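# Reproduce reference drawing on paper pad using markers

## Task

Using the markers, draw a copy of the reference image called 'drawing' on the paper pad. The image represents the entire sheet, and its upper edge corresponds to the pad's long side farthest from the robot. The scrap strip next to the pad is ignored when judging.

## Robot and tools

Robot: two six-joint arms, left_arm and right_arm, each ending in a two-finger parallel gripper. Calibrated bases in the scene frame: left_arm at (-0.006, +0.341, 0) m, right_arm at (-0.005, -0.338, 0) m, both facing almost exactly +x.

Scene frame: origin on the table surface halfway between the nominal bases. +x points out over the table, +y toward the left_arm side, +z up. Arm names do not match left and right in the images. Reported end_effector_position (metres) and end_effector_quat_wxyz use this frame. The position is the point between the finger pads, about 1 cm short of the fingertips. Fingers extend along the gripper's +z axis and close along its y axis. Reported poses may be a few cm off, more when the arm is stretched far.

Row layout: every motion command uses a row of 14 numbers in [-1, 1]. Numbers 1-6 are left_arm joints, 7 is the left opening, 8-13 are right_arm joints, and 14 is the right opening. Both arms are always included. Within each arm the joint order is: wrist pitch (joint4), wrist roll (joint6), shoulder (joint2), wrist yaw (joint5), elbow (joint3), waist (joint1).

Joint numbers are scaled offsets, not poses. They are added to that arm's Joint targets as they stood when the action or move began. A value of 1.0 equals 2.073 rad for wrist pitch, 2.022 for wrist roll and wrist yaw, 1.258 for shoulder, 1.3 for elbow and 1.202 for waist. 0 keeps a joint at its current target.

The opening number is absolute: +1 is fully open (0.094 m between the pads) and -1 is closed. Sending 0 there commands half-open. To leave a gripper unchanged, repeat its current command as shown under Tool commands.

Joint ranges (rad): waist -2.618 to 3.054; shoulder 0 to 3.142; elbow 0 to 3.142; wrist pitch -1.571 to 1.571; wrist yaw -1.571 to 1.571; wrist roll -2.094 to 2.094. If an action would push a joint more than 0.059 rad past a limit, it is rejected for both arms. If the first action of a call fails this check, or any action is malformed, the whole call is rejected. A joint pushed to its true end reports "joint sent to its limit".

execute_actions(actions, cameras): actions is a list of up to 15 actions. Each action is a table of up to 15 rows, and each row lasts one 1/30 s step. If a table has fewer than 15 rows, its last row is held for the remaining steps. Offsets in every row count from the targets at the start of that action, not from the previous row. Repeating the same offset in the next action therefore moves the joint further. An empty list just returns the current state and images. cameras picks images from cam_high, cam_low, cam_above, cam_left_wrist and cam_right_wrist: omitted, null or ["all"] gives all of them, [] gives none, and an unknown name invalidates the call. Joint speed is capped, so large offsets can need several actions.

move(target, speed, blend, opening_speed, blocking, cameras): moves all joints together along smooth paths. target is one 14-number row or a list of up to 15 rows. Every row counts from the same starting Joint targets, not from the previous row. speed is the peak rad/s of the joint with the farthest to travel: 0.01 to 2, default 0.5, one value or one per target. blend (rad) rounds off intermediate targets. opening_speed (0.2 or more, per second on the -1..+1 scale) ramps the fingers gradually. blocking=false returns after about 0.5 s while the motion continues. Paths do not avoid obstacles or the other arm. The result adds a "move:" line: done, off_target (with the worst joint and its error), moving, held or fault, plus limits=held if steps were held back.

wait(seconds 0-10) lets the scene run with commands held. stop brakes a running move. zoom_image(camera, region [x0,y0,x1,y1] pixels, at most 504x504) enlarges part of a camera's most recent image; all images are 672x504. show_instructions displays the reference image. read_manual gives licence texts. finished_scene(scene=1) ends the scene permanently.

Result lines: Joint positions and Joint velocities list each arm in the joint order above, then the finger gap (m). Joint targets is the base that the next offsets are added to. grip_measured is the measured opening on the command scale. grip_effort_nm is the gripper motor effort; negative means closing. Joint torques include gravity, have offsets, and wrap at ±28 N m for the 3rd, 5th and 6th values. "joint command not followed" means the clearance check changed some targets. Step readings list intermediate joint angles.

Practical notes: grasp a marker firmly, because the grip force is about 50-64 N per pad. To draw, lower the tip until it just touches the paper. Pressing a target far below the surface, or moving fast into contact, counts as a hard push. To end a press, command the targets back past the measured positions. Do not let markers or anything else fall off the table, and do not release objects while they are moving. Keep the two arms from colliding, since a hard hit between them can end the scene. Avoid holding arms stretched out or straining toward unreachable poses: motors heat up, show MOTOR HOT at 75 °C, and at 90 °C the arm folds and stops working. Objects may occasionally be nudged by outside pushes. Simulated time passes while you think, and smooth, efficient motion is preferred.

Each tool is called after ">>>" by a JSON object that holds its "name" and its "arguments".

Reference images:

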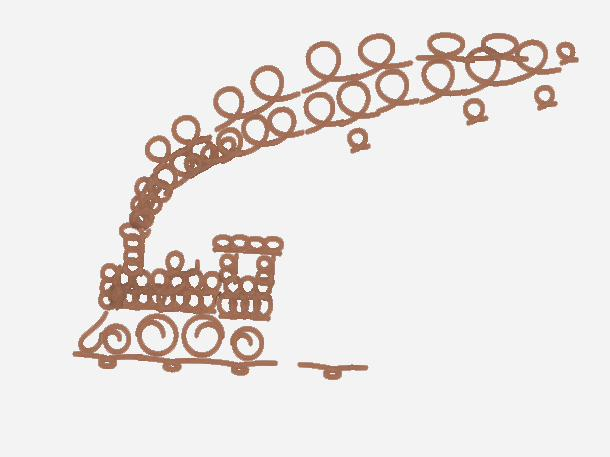

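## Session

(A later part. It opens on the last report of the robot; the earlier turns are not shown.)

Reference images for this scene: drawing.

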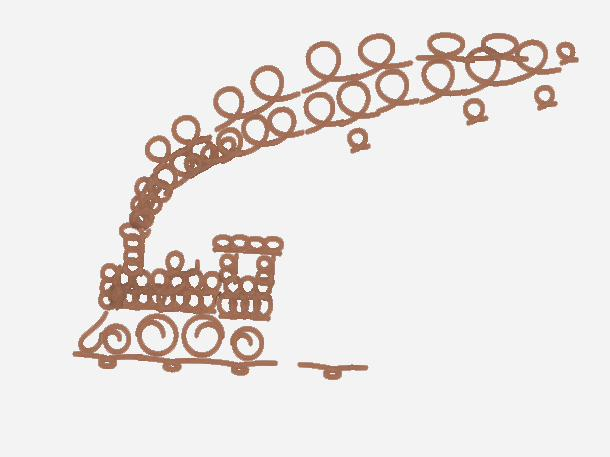

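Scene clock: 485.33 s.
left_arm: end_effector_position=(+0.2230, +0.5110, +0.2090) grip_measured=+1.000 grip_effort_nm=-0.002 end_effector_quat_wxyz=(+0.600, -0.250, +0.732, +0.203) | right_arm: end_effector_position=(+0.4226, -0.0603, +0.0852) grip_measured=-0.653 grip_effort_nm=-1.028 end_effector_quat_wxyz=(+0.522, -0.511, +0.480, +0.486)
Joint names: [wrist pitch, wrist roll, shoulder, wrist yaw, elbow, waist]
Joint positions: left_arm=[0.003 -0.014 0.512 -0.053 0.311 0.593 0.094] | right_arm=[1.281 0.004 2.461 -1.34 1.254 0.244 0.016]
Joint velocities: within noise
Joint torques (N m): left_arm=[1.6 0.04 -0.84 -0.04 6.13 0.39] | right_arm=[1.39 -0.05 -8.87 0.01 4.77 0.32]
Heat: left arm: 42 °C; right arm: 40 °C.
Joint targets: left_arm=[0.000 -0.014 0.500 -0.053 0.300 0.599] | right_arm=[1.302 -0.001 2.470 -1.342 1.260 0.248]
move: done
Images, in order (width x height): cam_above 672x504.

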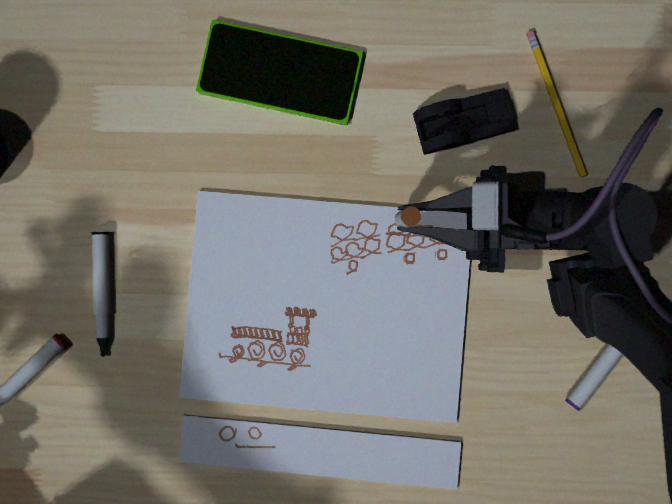

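>>> {"name": "move", "arguments": {"target": [[0,0,0,0,0,0,1,0,0,0,0.2008,0,0.4149,-0.9],[0,0,0,0,0,0,1,0,0,0,0.1859,0,0.3982,-0.9],[0,0,0,0,0,0,1,-0.0450,0,0,0.1859,0,0.3982,-0.9]], "speed": [0.6,0.15,0.15], "blend": [0,0.003,0], "cameras": []}}

>>> {"name": "move", "arguments": {"target": [[0,0,0,0,0,0,1,0,0,0,-0.0187,0,-0.0176,-0.9],[0,0,0,0,0,0,1,0,0,0,-0.0291,0,-0.0286,-0.9],[0,0,0,0,0,0,1,0,0,0,-0.0133,0,-0.0264,-0.9],[0,0,0,0,0,0,1,0,0,0,0.0017,0,-0.0089,-0.9],[0,0,0,0,0,0,1,0,0,0,0.0124,0,0.0058,-0.9],[0,0,0,0,0,0,1,0,0,0,-0.0027,0,0.0036,-0.9],[0,0,0,0,0,0,1,0,0,0,-0.0137,0,-0.0101,-0.9],[0,0,0,0,0,0,1,0,0,0,-0.0465,0,-0.0344,-0.9],[0,0,0,0,0,0,1,0,0,0,-0.0569,0,-0.0454,-0.9],[0,0,0,0,0,0,1,0,0,0,-0.0411,0,-0.0432,-0.9],[0,0,0,0,0,0,1,0,0,0,-0.0262,0,-0.0258,-0.9],[0,0,0,0,0,0,1,0,0,0,-0.0155,0,-0.0110,-0.9],[0,0,0,0,0,0,1,0,0,0,-0.0306,0,-0.0132,-0.9],[0,0,0,0,0,0,1,0,0,0,-0.0416,0,-0.0270,-0.9]], "speed": 0.08, "blend": [0.003,0.003,0.003,0.003,0.003,0.003,0.003,0.003,0.003,0.003,0.003,0.003,0.003,0], "cameras": []}}

>>> {"name": "move", "arguments": {"target": [[0,0,0,0,0,0,1,0.045,0,0,0,0,0,-0.9],[0,0,0,0,0,0,1,0.045,0,0,0,0,-0.36,-0.9]], "speed": [0.25,0.6], "cameras": ["cam_above"]}}

>>> {"name": "zoom_image", "arguments": {"camera": "cam_above", "region": [210, 290, 340, 390]}}

Scene clock: 493.77 s.
left_arm: end_effector_position=(+0.2230, +0.5110, +0.2090) grip_measured=+1.000 grip_effort_nm=-0.002 end_effector_quat_wxyz=(+0.600, -0.250, +0.732, +0.203) | right_arm: end_effector_position=(+0.3076, +0.1251, +0.0793) grip_measured=-0.653 grip_effort_nm=-1.033 end_effector_quat_wxyz=(-0.475, +0.527, -0.468, -0.527)
Joint names: [wrist pitch, wrist roll, shoulder, wrist yaw, elbow, waist]
Joint positions: left_arm=[0.003 -0.014 0.512 -0.053 0.311 0.593 0.094] | right_arm=[1.221 0.004 2.461 -0.973 1.254 0.725 0.016]
Joint velocities: within noise
Joint torques (N m): left_arm=[1.58 0.01 -0.87 -0.03 5.94 0.42] | right_arm=[1.29 -0.06 -9.06 0.07 5 0.08]
Heat: left arm: 42 °C; right arm: 40 °C.
Joint targets: left_arm=[0.000 -0.014 0.500 -0.053 0.300 0.599] | right_arm=[1.208 -0.001 2.470 -0.966 1.260 0.726]
move: done
No camera images: "cameras" was empty.

Scene clock: 499.40 s.
left_arm: end_effector_position=(+0.2230, +0.5110, +0.2090) grip_measured=+1.000 grip_effort_nm=-0.007 end_effector_quat_wxyz=(+0.600, -0.250, +0.732, +0.203) | right_arm: end_effector_position=(+0.3070, +0.1158, +0.0791) grip_measured=-0.653 grip_effort_nm=-1.033 end_effector_quat_wxyz=(-0.463, +0.537, -0.457, -0.537)
Joint names: [wrist pitch, wrist roll, shoulder, wrist yaw, elbow, waist]
Joint positions: left_arm=[0.003 -0.014 0.512 -0.053 0.311 0.593 0.094] | right_arm=[1.22 0.004 2.461 -1.04 1.254 0.7 0.016]
Joint velocities: within noise
Joint torques (N m): left_arm=[1.61 0.03 -0.75 -0.06 6.13 0.39] | right_arm=[1.26 -0.05 -9.03 -0.1 4.96 -0.57]
Heat: left arm: 42 °C; right arm: 40 °C.
Joint targets: left_arm=[0.000 -0.014 0.500 -0.053 0.300 0.599] | right_arm=[1.208 -0.001 2.470 -1.050 1.260 0.694]
move: done
No camera images: "cameras" was empty.

Scene clock: 501.33 s.
left_arm: end_effector_position=(+0.2230, +0.5110, +0.2090) grip_measured=+1.000 grip_effort_nm=-0.002 end_effector_quat_wxyz=(+0.600, -0.250, +0.732, +0.203) | right_arm: end_effector_position=(+0.4697, -0.0614, +0.0882) grip_measured=-0.653 grip_effort_nm=-1.033 end_effector_quat_wxyz=(+0.587, -0.434, +0.543, +0.417)
Joint names: [wrist pitch, wrist roll, shoulder, wrist yaw, elbow, waist]
Joint positions: left_arm=[0.003 -0.014 0.512 -0.053 0.311 0.593 0.094] | right_arm=[1.278 0.004 2.461 -1.049 1.254 0.258 0.016]
Joint velocities: within noise
Joint torques (N m): left_arm=[1.58 -0.01 -0.81 -0.02 6.02 0.53] | right_arm=[1.57 -0.05 -9.01 0.02 4.93 0.31]
Heat: left arm: 42 °C; right arm: 40 °C.
Joint targets: left_arm=[0.000 -0.014 0.500 -0.053 0.300 0.599] | right_arm=[1.302 -0.001 2.470 -1.050 1.260 0.261]
move: done
Images, in order (width x height): cam_above 672x504.

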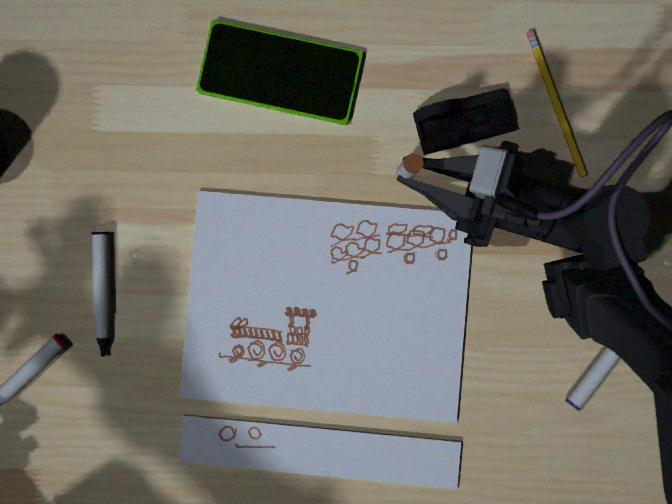

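Scaled by 3.877 from the camera's 672x504 image, which has a finer 960x720 frame.

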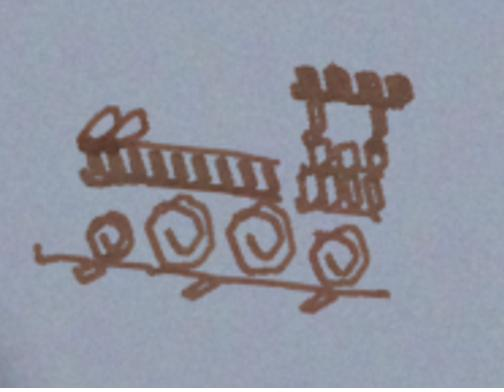

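>>> {"name": "execute_actions", "arguments": {"actions": [], "cameras": ["cam_above"]}}

Scene clock: 503.20 s.
left_arm: end_effector_position=(+0.2230, +0.5110, +0.2090) grip_measured=+1.000 grip_effort_nm=-0.007 end_effector_quat_wxyz=(+0.600, -0.250, +0.732, +0.203) | right_arm: end_effector_position=(+0.4697, -0.0614, +0.0882) grip_measured=-0.653 grip_effort_nm=-1.033 end_effector_quat_wxyz=(+0.587, -0.434, +0.543, +0.417)
Joint names: [wrist pitch, wrist roll, shoulder, wrist yaw, elbow, waist]
Joint positions: left_arm=[0.003 -0.014 0.512 -0.053 0.311 0.593 0.094] | right_arm=[1.278 0.004 2.461 -1.049 1.254 0.258 0.016]
Joint velocities: within noise
Joint torques (N m): left_arm=[1.58 0.05 -0.87 -0.06 5.91 0.49] | right_arm=[1.57 -0.05 -9.01 0.02 4.93 0.31]
Heat: left arm: 42 °C; right arm: 40 °C.
Joint targets: left_arm=[0.000 -0.014 0.500 -0.053 0.300 0.599] | right_arm=[1.302 -0.001 2.470 -1.050 1.260 0.261]
Tool commands: left_gripper/opening=+1.0 right_gripper/opening=-0.9
Images, in order (width x height): cam_above 672x504.

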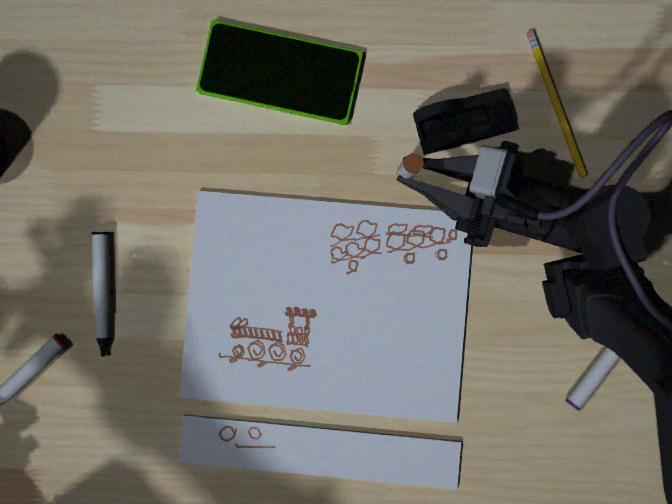

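>>> {"name": "zoom_image", "arguments": {"camera": "cam_above", "region": [190, 290, 340, 390]}}

Scaled by 3.360 from the camera's 672x504 image, which has a finer 960x720 frame.

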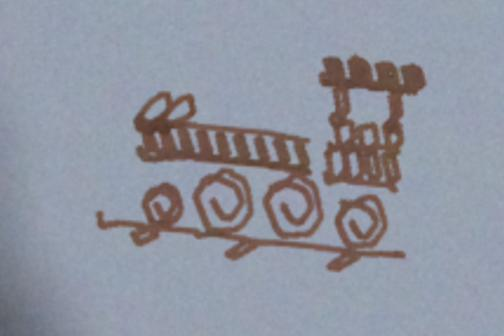

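>>> {"name": "move", "arguments": {"target": [[0,0,0,0,0,0,1,0,0,0,0.0148,0,0.3766,-0.9],[0,0,0,0,0,0,1,0,0,0,0,0,0.36,-0.9],[0,0,0,0,0,0,1,-0.0450,0,0,0,0,0.36,-0.9],[0,0,0,0,0,0,1,-0.0450,0,0,-0.0328,0,0.3355,-0.9],[0,0,0,0,0,0,1,-0.0450,0,0,-0.0422,0,0.3250,-0.9],[0,0,0,0,0,0,1,-0.0450,0,0,-0.0265,0,0.3270,-0.9],[0,0,0,0,0,0,1,-0.0450,0,0,-0.0127,0,0.3436,-0.9],[0,0,0,0,0,0,1,-0.0450,0,0,-0.0032,0,0.3578,-0.9],[0,0,0,0,0,0,1,-0.0450,0,0,-0.0182,0,0.3558,-0.9],[0,0,0,0,0,0,1,-0.0450,0,0,-0.0284,0,0.3426,-0.9],[0,0,0,0,0,0,1,-0.0452,0,0,-0.0597,0,0.3188,-0.9],[0,0,0,0,0,0,1,-0.0452,0,0,-0.0691,0,0.3083,-0.9],[0,0,0,0,0,0,1,-0.0452,0,0,-0.0533,0,0.3102,-0.9],[0,0,0,0,0,0,1,-0.0452,0,0,-0.0396,0,0.3269,-0.9],[0,0,0,0,0,0,1,-0.0452,0,0,-0.0300,0,0.3411,-0.9]], "speed": [0.6,0.1,0.15,0.09,0.09,0.09,0.09,0.09,0.09,0.09,0.09,0.09,0.09,0.09,0.09], "blend": [0,0,0,0.003,0.003,0.003,0.003,0.003,0.003,0.003,0.003,0.003,0.003,0.003,0.003], "cameras": []}}

Scene clock: 510.93 s.
left_arm: end_effector_position=(+0.2230, +0.5110, +0.2090) grip_measured=+1.000 grip_effort_nm=-0.007 end_effector_quat_wxyz=(+0.600, -0.250, +0.732, +0.203) | right_arm: end_effector_position=(+0.3081, +0.1030, +0.0789) grip_measured=-0.653 grip_effort_nm=-1.033 end_effector_quat_wxyz=(-0.451, +0.547, -0.445, -0.547)
Joint names: [wrist pitch, wrist roll, shoulder, wrist yaw, elbow, waist]
Joint positions: left_arm=[0.003 -0.014 0.512 -0.053 0.311 0.593 0.094] | right_arm=[1.22 0.004 2.461 -1.119 1.254 0.667 0.016]
Joint velocities: within noise
Joint torques (N m): left_arm=[1.56 0.05 -0.79 -0.03 6.12 0.39] | right_arm=[1.22 -0.05 -8.99 0.08 4.92 0.32]
Heat: left arm: 42 °C; right arm: 40 °C.
Joint targets: left_arm=[0.000 -0.014 0.500 -0.053 0.300 0.599] | right_arm=[1.208 -0.001 2.470 -1.111 1.260 0.671]
move: done
No camera images: "cameras" was empty.

>>> {"name": "move", "arguments": {"target": [[0,0,0,0,0,0,1,0,0,0,-0.0151,0,-0.0020,-0.9],[0,0,0,0,0,0,1,0,0,0,-0.0253,0,-0.0152,-0.9],[0,0,0,0,0,0,1,-0.0002,0,0,-0.0574,0,-0.0388,-0.9],[0,0,0,0,0,0,1,-0.0002,0,0,-0.0660,0,-0.0490,-0.9],[0,0,0,0,0,0,1,-0.0002,0,0,-0.0503,0,-0.0472,-0.9],[0,0,0,0,0,0,1,-0.0002,0,0,-0.0375,0,-0.0312,-0.9],[0,0,0,0,0,0,1,-0.0002,0,0,-0.0288,0,-0.0174,-0.9],[0,0,0,0,0,0,1,-0.0002,0,0,-0.0439,0,-0.0192,-0.9],[0,0,0,0,0,0,1,-0.0002,0,0,-0.0534,0,-0.0319,-0.9],[0,0,0,0,0,0,1,-0.0005,0,0,-0.0851,0,-0.0561,-0.9],[0,0,0,0,0,0,1,-0.0005,0,0,-0.0936,0,-0.0663,-0.9],[0,0,0,0,0,0,1,-0.0005,0,0,-0.0779,0,-0.0645,-0.9],[0,0,0,0,0,0,1,-0.0005,0,0,-0.0651,0,-0.0485,-0.9],[0,0,0,0,0,0,1,-0.0005,0,0,-0.0564,0,-0.0347,-0.9],[0,0,0,0,0,0,1,-0.0005,0,0,-0.0715,0,-0.0366,-0.9]], "speed": 0.09, "blend": 0.003, "cameras": []}}

Scene clock: 517.23 s.
left_arm: end_effector_position=(+0.2230, +0.5110, +0.2090) grip_measured=+1.000 grip_effort_nm=-0.002 end_effector_quat_wxyz=(+0.600, -0.250, +0.732, +0.203) | right_arm: end_effector_position=(+0.3047, +0.0843, +0.0785) grip_measured=-0.653 grip_effort_nm=-1.038 end_effector_quat_wxyz=(-0.427, +0.566, -0.422, -0.565)
Joint names: [wrist pitch, wrist roll, shoulder, wrist yaw, elbow, waist]
Joint positions: left_arm=[0.003 -0.014 0.512 -0.053 0.311 0.593 0.094] | right_arm=[1.219 0.004 2.461 -1.245 1.254 0.625 0.016]
Joint velocities: within noise
Joint torques (N m): left_arm=[1.57 0.04 -0.73 -0.06 5.86 0.47] | right_arm=[1.16 -0.05 -8.94 -0.1 4.83 0.2]
Heat: left arm: 42 °C; right arm: 40 °C.
Joint targets: left_arm=[0.000 -0.014 0.500 -0.053 0.300 0.599] | right_arm=[1.207 -0.001 2.470 -1.256 1.260 0.627]
move: done
No camera images: "cameras" was empty.

>>> {"name": "move", "arguments": {"target": [[0,0,0,0,0,0,1,0,0,0,-0.0095,0,-0.0127,-0.9],[0,0,0,0,0,0,1,-0.0004,0,0,-0.0386,0,-0.0352,-0.9],[0,0,0,0,0,0,1,-0.0004,0,0,-0.0467,0,-0.0451,-0.9],[0,0,0,0,0,0,1,-0.0004,0,0,-0.0310,0,-0.0435,-0.9],[0,0,0,0,0,0,1,-0.0004,0,0,-0.0187,0,-0.0279,-0.9],[0,0,0,0,0,0,1,-0.0004,0,0,-0.0106,0,-0.0143,-0.9],[0,0,0,0,0,0,1,-0.0004,0,0,-0.0257,0,-0.0161,-0.9],[0,0,0,0,0,0,1,-0.0004,0,0,-0.0348,0,-0.0284,-0.9],[0,0,0,0,0,0,1,-0.0004,0,0,-0.0440,0,-0.0362,-0.9],[0,0,0,0,0,0,1,0.045,0,0,-0.0440,0,-0.0362,-0.9],[0,0,0,0,0,0,1,0.045,0,0,-0.0440,0,-0.40,-0.9]], "speed": [0.09,0.09,0.09,0.09,0.09,0.09,0.09,0.09,0.09,0.25,0.6], "blend": [0.003,0.003,0.003,0.003,0.003,0.003,0.003,0.003,0,0,0], "cameras": ["cam_above"]}}

>>> {"name": "zoom_image", "arguments": {"camera": "cam_above", "region": [190, 290, 340, 390]}}

Scene clock: 522.50 s.
left_arm: end_effector_position=(+0.2230, +0.5110, +0.2090) grip_measured=+1.000 grip_effort_nm=-0.002 end_effector_quat_wxyz=(+0.600, -0.250, +0.732, +0.203) | right_arm: end_effector_position=(+0.4481, -0.1050, +0.0850) grip_measured=-0.653 grip_effort_nm=-1.028 end_effector_quat_wxyz=(+0.545, -0.487, +0.505, +0.460)
Joint names: [wrist pitch, wrist roll, shoulder, wrist yaw, elbow, waist]
Joint positions: left_arm=[0.003 -0.014 0.512 -0.053 0.311 0.593 0.094] | right_arm=[1.28 0.004 2.461 -1.342 1.254 0.142 0.016]
Joint velocities: within noise
Joint torques (N m): left_arm=[1.6 0.06 -0.75 -0.04 6.16 0.42] | right_arm=[1.39 -0.06 -8.87 0.01 4.77 0.34]
Heat: left arm: 42 °C; right arm: 40 °C.
Joint targets: left_arm=[0.000 -0.014 0.500 -0.053 0.300 0.599] | right_arm=[1.300 -0.001 2.470 -1.344 1.260 0.147]
move: done
Images, in order (width x height): cam_above 672x504.

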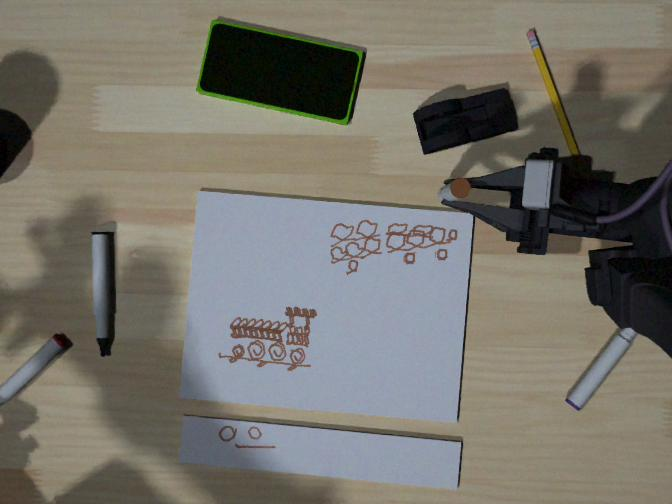

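Scaled by 3.360 from the camera's 672x504 image, which has a finer 960x720 frame.

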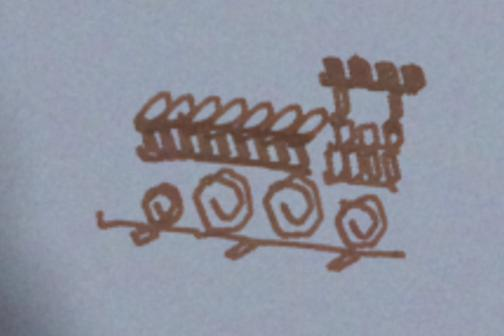

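>>> {"name": "move", "arguments": {"target": [[0,0,0,0,0,0,1,0,0,0,0.0914,0,0.4131,-0.9],[0,0,0,0,0,0,1,0,0,0,0.0766,0,0.3965,-0.9],[0,0,0,0,0,0,1,-0.0443,0,0,0.0766,0,0.3965,-0.9],[0,0,0,0,0,0,1,-0.0443,0,0,0.0648,0,0.3853,-0.9],[0,0,0,0,0,0,1,-0.0443,0,0,0.0828,0,0.3802,-0.9],[0,0,0,0,0,0,1,-0.0443,0,0,0.1019,0,0.3996,-0.9],[0,0,0,0,0,0,1,-0.0443,0,0,0.1143,0,0.4106,-0.9],[0,0,0,0,0,0,1,-0.0443,0,0,0.0970,0,0.4156,-0.9],[0,0,0,0,0,0,1,-0.0443,0,0,0.0827,0,0.4011,-0.9],[0,0,0,0,0,0,1,-0.0443,0,0,0.0706,0,0.3923,-0.9],[0,0,0,0,0,0,1,0.0,0,0,0.0706,0,0.3923,-0.9],[0,0,0,0,0,0,1,0.0,0,0,0.0706,0,0,-0.9]], "speed": [0.6,0.1,0.15,0.09,0.09,0.09,0.09,0.09,0.09,0.09,0.25,0.6], "blend": [0,0,0,0.003,0.003,0.003,0.003,0.003,0.003,0,0,0], "cameras": ["cam_above"]}}

>>> {"name": "zoom_image", "arguments": {"camera": "cam_above", "region": [190, 290, 340, 390]}}

Scene clock: 531.57 s.
left_arm: end_effector_position=(+0.2230, +0.5110, +0.2090) grip_measured=+1.000 grip_effort_nm=-0.002 end_effector_quat_wxyz=(+0.600, -0.250, +0.732, +0.203) | right_arm: end_effector_position=(+0.4729, -0.1092, +0.0865) grip_measured=-0.653 grip_effort_nm=-1.033 end_effector_quat_wxyz=(+0.577, -0.447, +0.536, +0.424)
Joint names: [wrist pitch, wrist roll, shoulder, wrist yaw, elbow, waist]
Joint positions: left_arm=[0.003 -0.014 0.512 -0.053 0.311 0.593 0.094] | right_arm=[1.278 0.004 2.461 -1.2 1.254 0.143 0.016]
Joint velocities: within noise
Joint torques (N m): left_arm=[1.62 0.04 -0.87 -0.09 6.05 0.49] | right_arm=[1.48 -0.05 -8.94 0.01 4.86 0.29]
Heat: left arm: 42 °C; right arm: 40 °C.
Joint targets: left_arm=[0.000 -0.014 0.500 -0.053 0.300 0.599] | right_arm=[1.300 -0.001 2.470 -1.202 1.260 0.147]
move: done
Images, in order (width x height): cam_above 672x504.

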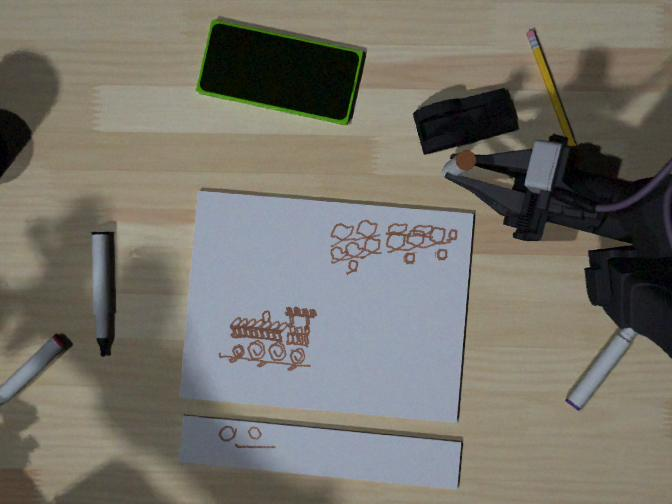

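Scaled by 3.360 from the camera's 672x504 image, which has a finer 960x720 frame.

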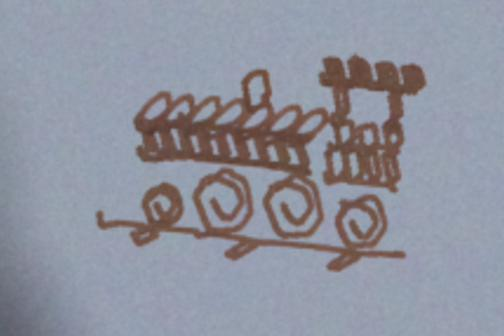

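>>> {"name": "move", "arguments": {"target": [[0,0,0,0,0,0,1,0,0,0,-0.0390,0,0.3934,-0.9],[0,0,0,0,0,0,1,0,0,0,-0.0242,0,0.3768,-0.9],[0,0,0,0,0,0,1,-0.0445,0,0,-0.0242,0,0.3768,-0.9],[0,0,0,0,0,0,1,-0.0445,0,0,-0.0068,0,0.3701,-0.9],[0,0,0,0,0,0,1,0.0,0,0,-0.0068,0,0.3701,-0.9],[0,0,0,0,0,0,1,0.0,0,0,0.1055,0,0.4668,-0.9],[0,0,0,0,0,0,1,0.0,0,0,0.0906,0,0.4502,-0.9]], "speed": [0.6,0.1,0.15,0.09,0.25,0.4,0.1], "blend": 0, "cameras": []}}

Scene clock: 541.03 s.
left_arm: end_effector_position=(+0.2230, +0.5110, +0.2090) grip_measured=+1.000 grip_effort_nm=-0.007 end_effector_quat_wxyz=(+0.600, -0.250, +0.732, +0.203) | right_arm: end_effector_position=(+0.3147, +0.1132, +0.0883) grip_measured=-0.653 grip_effort_nm=-1.038 end_effector_quat_wxyz=(-0.491, +0.533, -0.445, -0.526)
Joint names: [wrist pitch, wrist roll, shoulder, wrist yaw, elbow, waist]
Joint positions: left_arm=[0.003 -0.014 0.512 -0.053 0.311 0.593 0.094] | right_arm=[1.277 0.004 2.461 -1.019 1.254 0.691 0.016]
Joint velocities: within noise
Joint torques (N m): left_arm=[1.59 0.05 -0.75 -0.06 6.02 0.38] | right_arm=[1.58 -0.05 -9.02 0.03 4.96 -0.34]
Heat: left arm: 42 °C; right arm: 40 °C.
Joint targets: left_arm=[0.000 -0.014 0.500 -0.053 0.300 0.599] | right_arm=[1.300 -0.001 2.470 -1.018 1.260 0.688]
move: done
No camera images: "cameras" was empty.

>>> {"name": "move", "arguments": {"target": [[0,0,0,0,0,0,1,-0.0440,0,0,0,0,0,-0.9],[0,0,0,0,0,0,1,-0.0440,0,0,-0.0333,0,-0.0248,-0.9],[0,0,0,0,0,0,1,-0.0440,0,0,-0.0088,0,-0.0270,-0.9],[0,0,0,0,0,0,1,-0.0440,0,0,0.0201,0,0.0086,-0.9],[0,0,0,0,0,0,1,-0.0440,0,0,-0.0039,0,0.0102,-0.9],[0,0,0,0,0,0,1,-0.0440,0,0,0.0321,0,-0.0082,-0.9],[0,0,0,0,0,0,1,-0.0440,0,0,-0.0106,0,-0.0289,-0.9],[0,0,0,0,0,0,1,-0.0440,0,0,-0.0217,0,-0.0189,-0.9],[0,0,0,0,0,0,1,-0.0440,0,0,0.0147,0,-0.0304,-0.9],[0,0,0,0,0,0,1,-0.0440,0,0,0.0203,0,-0.0333,-0.9],[0,0,0,0,0,0,1,-0.0438,0,0,0.0399,0,-0.0091,-0.9],[0,0,0,0,0,0,1,-0.0438,0,0,0.0584,0,0.0025,-0.9],[0,0,0,0,0,0,1,-0.0438,0,0,0.0623,0,0.0113,-0.9],[0,0,0,0,0,0,1,-0.0438,0,0,0.0321,0,-0.0117,-0.9]], "speed": [0.15,0.09,0.09,0.09,0.09,0.09,0.09,0.09,0.09,0.09,0.09,0.09,0.09,0.09], "blend": [0,0.003,0.003,0.003,0.003,0.003,0.003,0.003,0.003,0.003,0.003,0.003,0.003,0], "cameras": []}}

>>> {"name": "move", "arguments": {"target": [[0,0,0,0,0,0,1,0,0,0,-0.0122,0,0.0101,-0.9],[0,0,0,0,0,0,1,0,0,0,0.0111,0,0.0018,-0.9],[0,0,0,0,0,0,1,0,0,0,-0.0288,0,-0.0172,-0.9],[0,0,0,0,0,0,1,0.044,0,0,-0.0288,0,-0.0172,-0.9],[0,0,0,0,0,0,1,0.044,0,0,-0.0288,0,-0.45,-0.9]], "speed": [0.09,0.09,0.09,0.25,0.6], "blend": [0.003,0.003,0,0,0], "cameras": ["cam_above"]}}

>>> {"name": "zoom_image", "arguments": {"camera": "cam_above", "region": [190, 270, 340, 370]}}

Scene clock: 550.57 s.
left_arm: end_effector_position=(+0.2230, +0.5110, +0.2090) grip_measured=+1.000 grip_effort_nm=-0.002 end_effector_quat_wxyz=(+0.600, -0.250, +0.732, +0.203) | right_arm: end_effector_position=(+0.3336, +0.1107, +0.0794) grip_measured=-0.653 grip_effort_nm=-1.038 end_effector_quat_wxyz=(+0.495, -0.509, +0.487, +0.509)
Joint names: [wrist pitch, wrist roll, shoulder, wrist yaw, elbow, waist]
Joint positions: left_arm=[0.003 -0.014 0.512 -0.053 0.311 0.593 0.094] | right_arm=[1.221 0.004 2.461 -0.943 1.254 0.68 0.016]
Joint velocities: within noise
Joint torques (N m): left_arm=[1.59 0.03 -0.9 -0.05 5.97 0.36] | right_arm=[1.32 -0.05 -9.06 -0.11 5.01 -0.55]
Heat: left arm: 42 °C; right arm: 40 °C.
Joint targets: left_arm=[0.000 -0.014 0.500 -0.053 0.300 0.599] | right_arm=[1.210 -0.001 2.470 -0.954 1.260 0.674]
move: done
No camera images: "cameras" was empty.

Scene clock: 554.37 s.
left_arm: end_effector_position=(+0.2230, +0.5110, +0.2090) grip_measured=+1.000 grip_effort_nm=-0.007 end_effector_quat_wxyz=(+0.600, -0.250, +0.732, +0.203) | right_arm: end_effector_position=(+0.5074, -0.1270, +0.0884) grip_measured=-0.653 grip_effort_nm=-1.038 end_effector_quat_wxyz=(+0.619, -0.386, +0.577, +0.368)
Joint names: [wrist pitch, wrist roll, shoulder, wrist yaw, elbow, waist]
Joint positions: left_arm=[0.003 -0.014 0.512 -0.053 0.311 0.593 0.094] | right_arm=[1.276 0.004 2.461 -1.011 1.254 0.13 0.016]
Joint velocities: within noise
Joint torques (N m): left_arm=[1.6 0.04 -0.77 -0.08 6.11 0.43] | right_arm=[1.59 -0.05 -9.03 0.02 4.97 0.24]
Heat: left arm: 42 °C; right arm: 40 °C.
Joint targets: left_arm=[0.000 -0.014 0.500 -0.053 0.300 0.599] | right_arm=[1.301 -0.001 2.470 -1.012 1.260 0.133]
move: done
Images, in order (width x height): cam_above 672x504.

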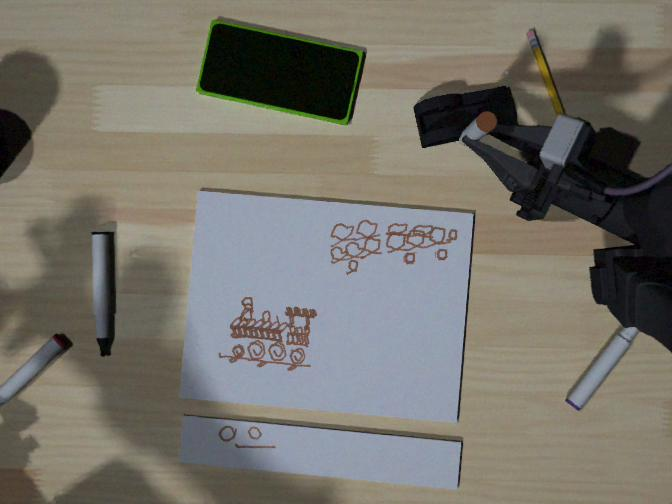

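Scaled by 3.360 from the camera's 672x504 image, which has a finer 960x720 frame.

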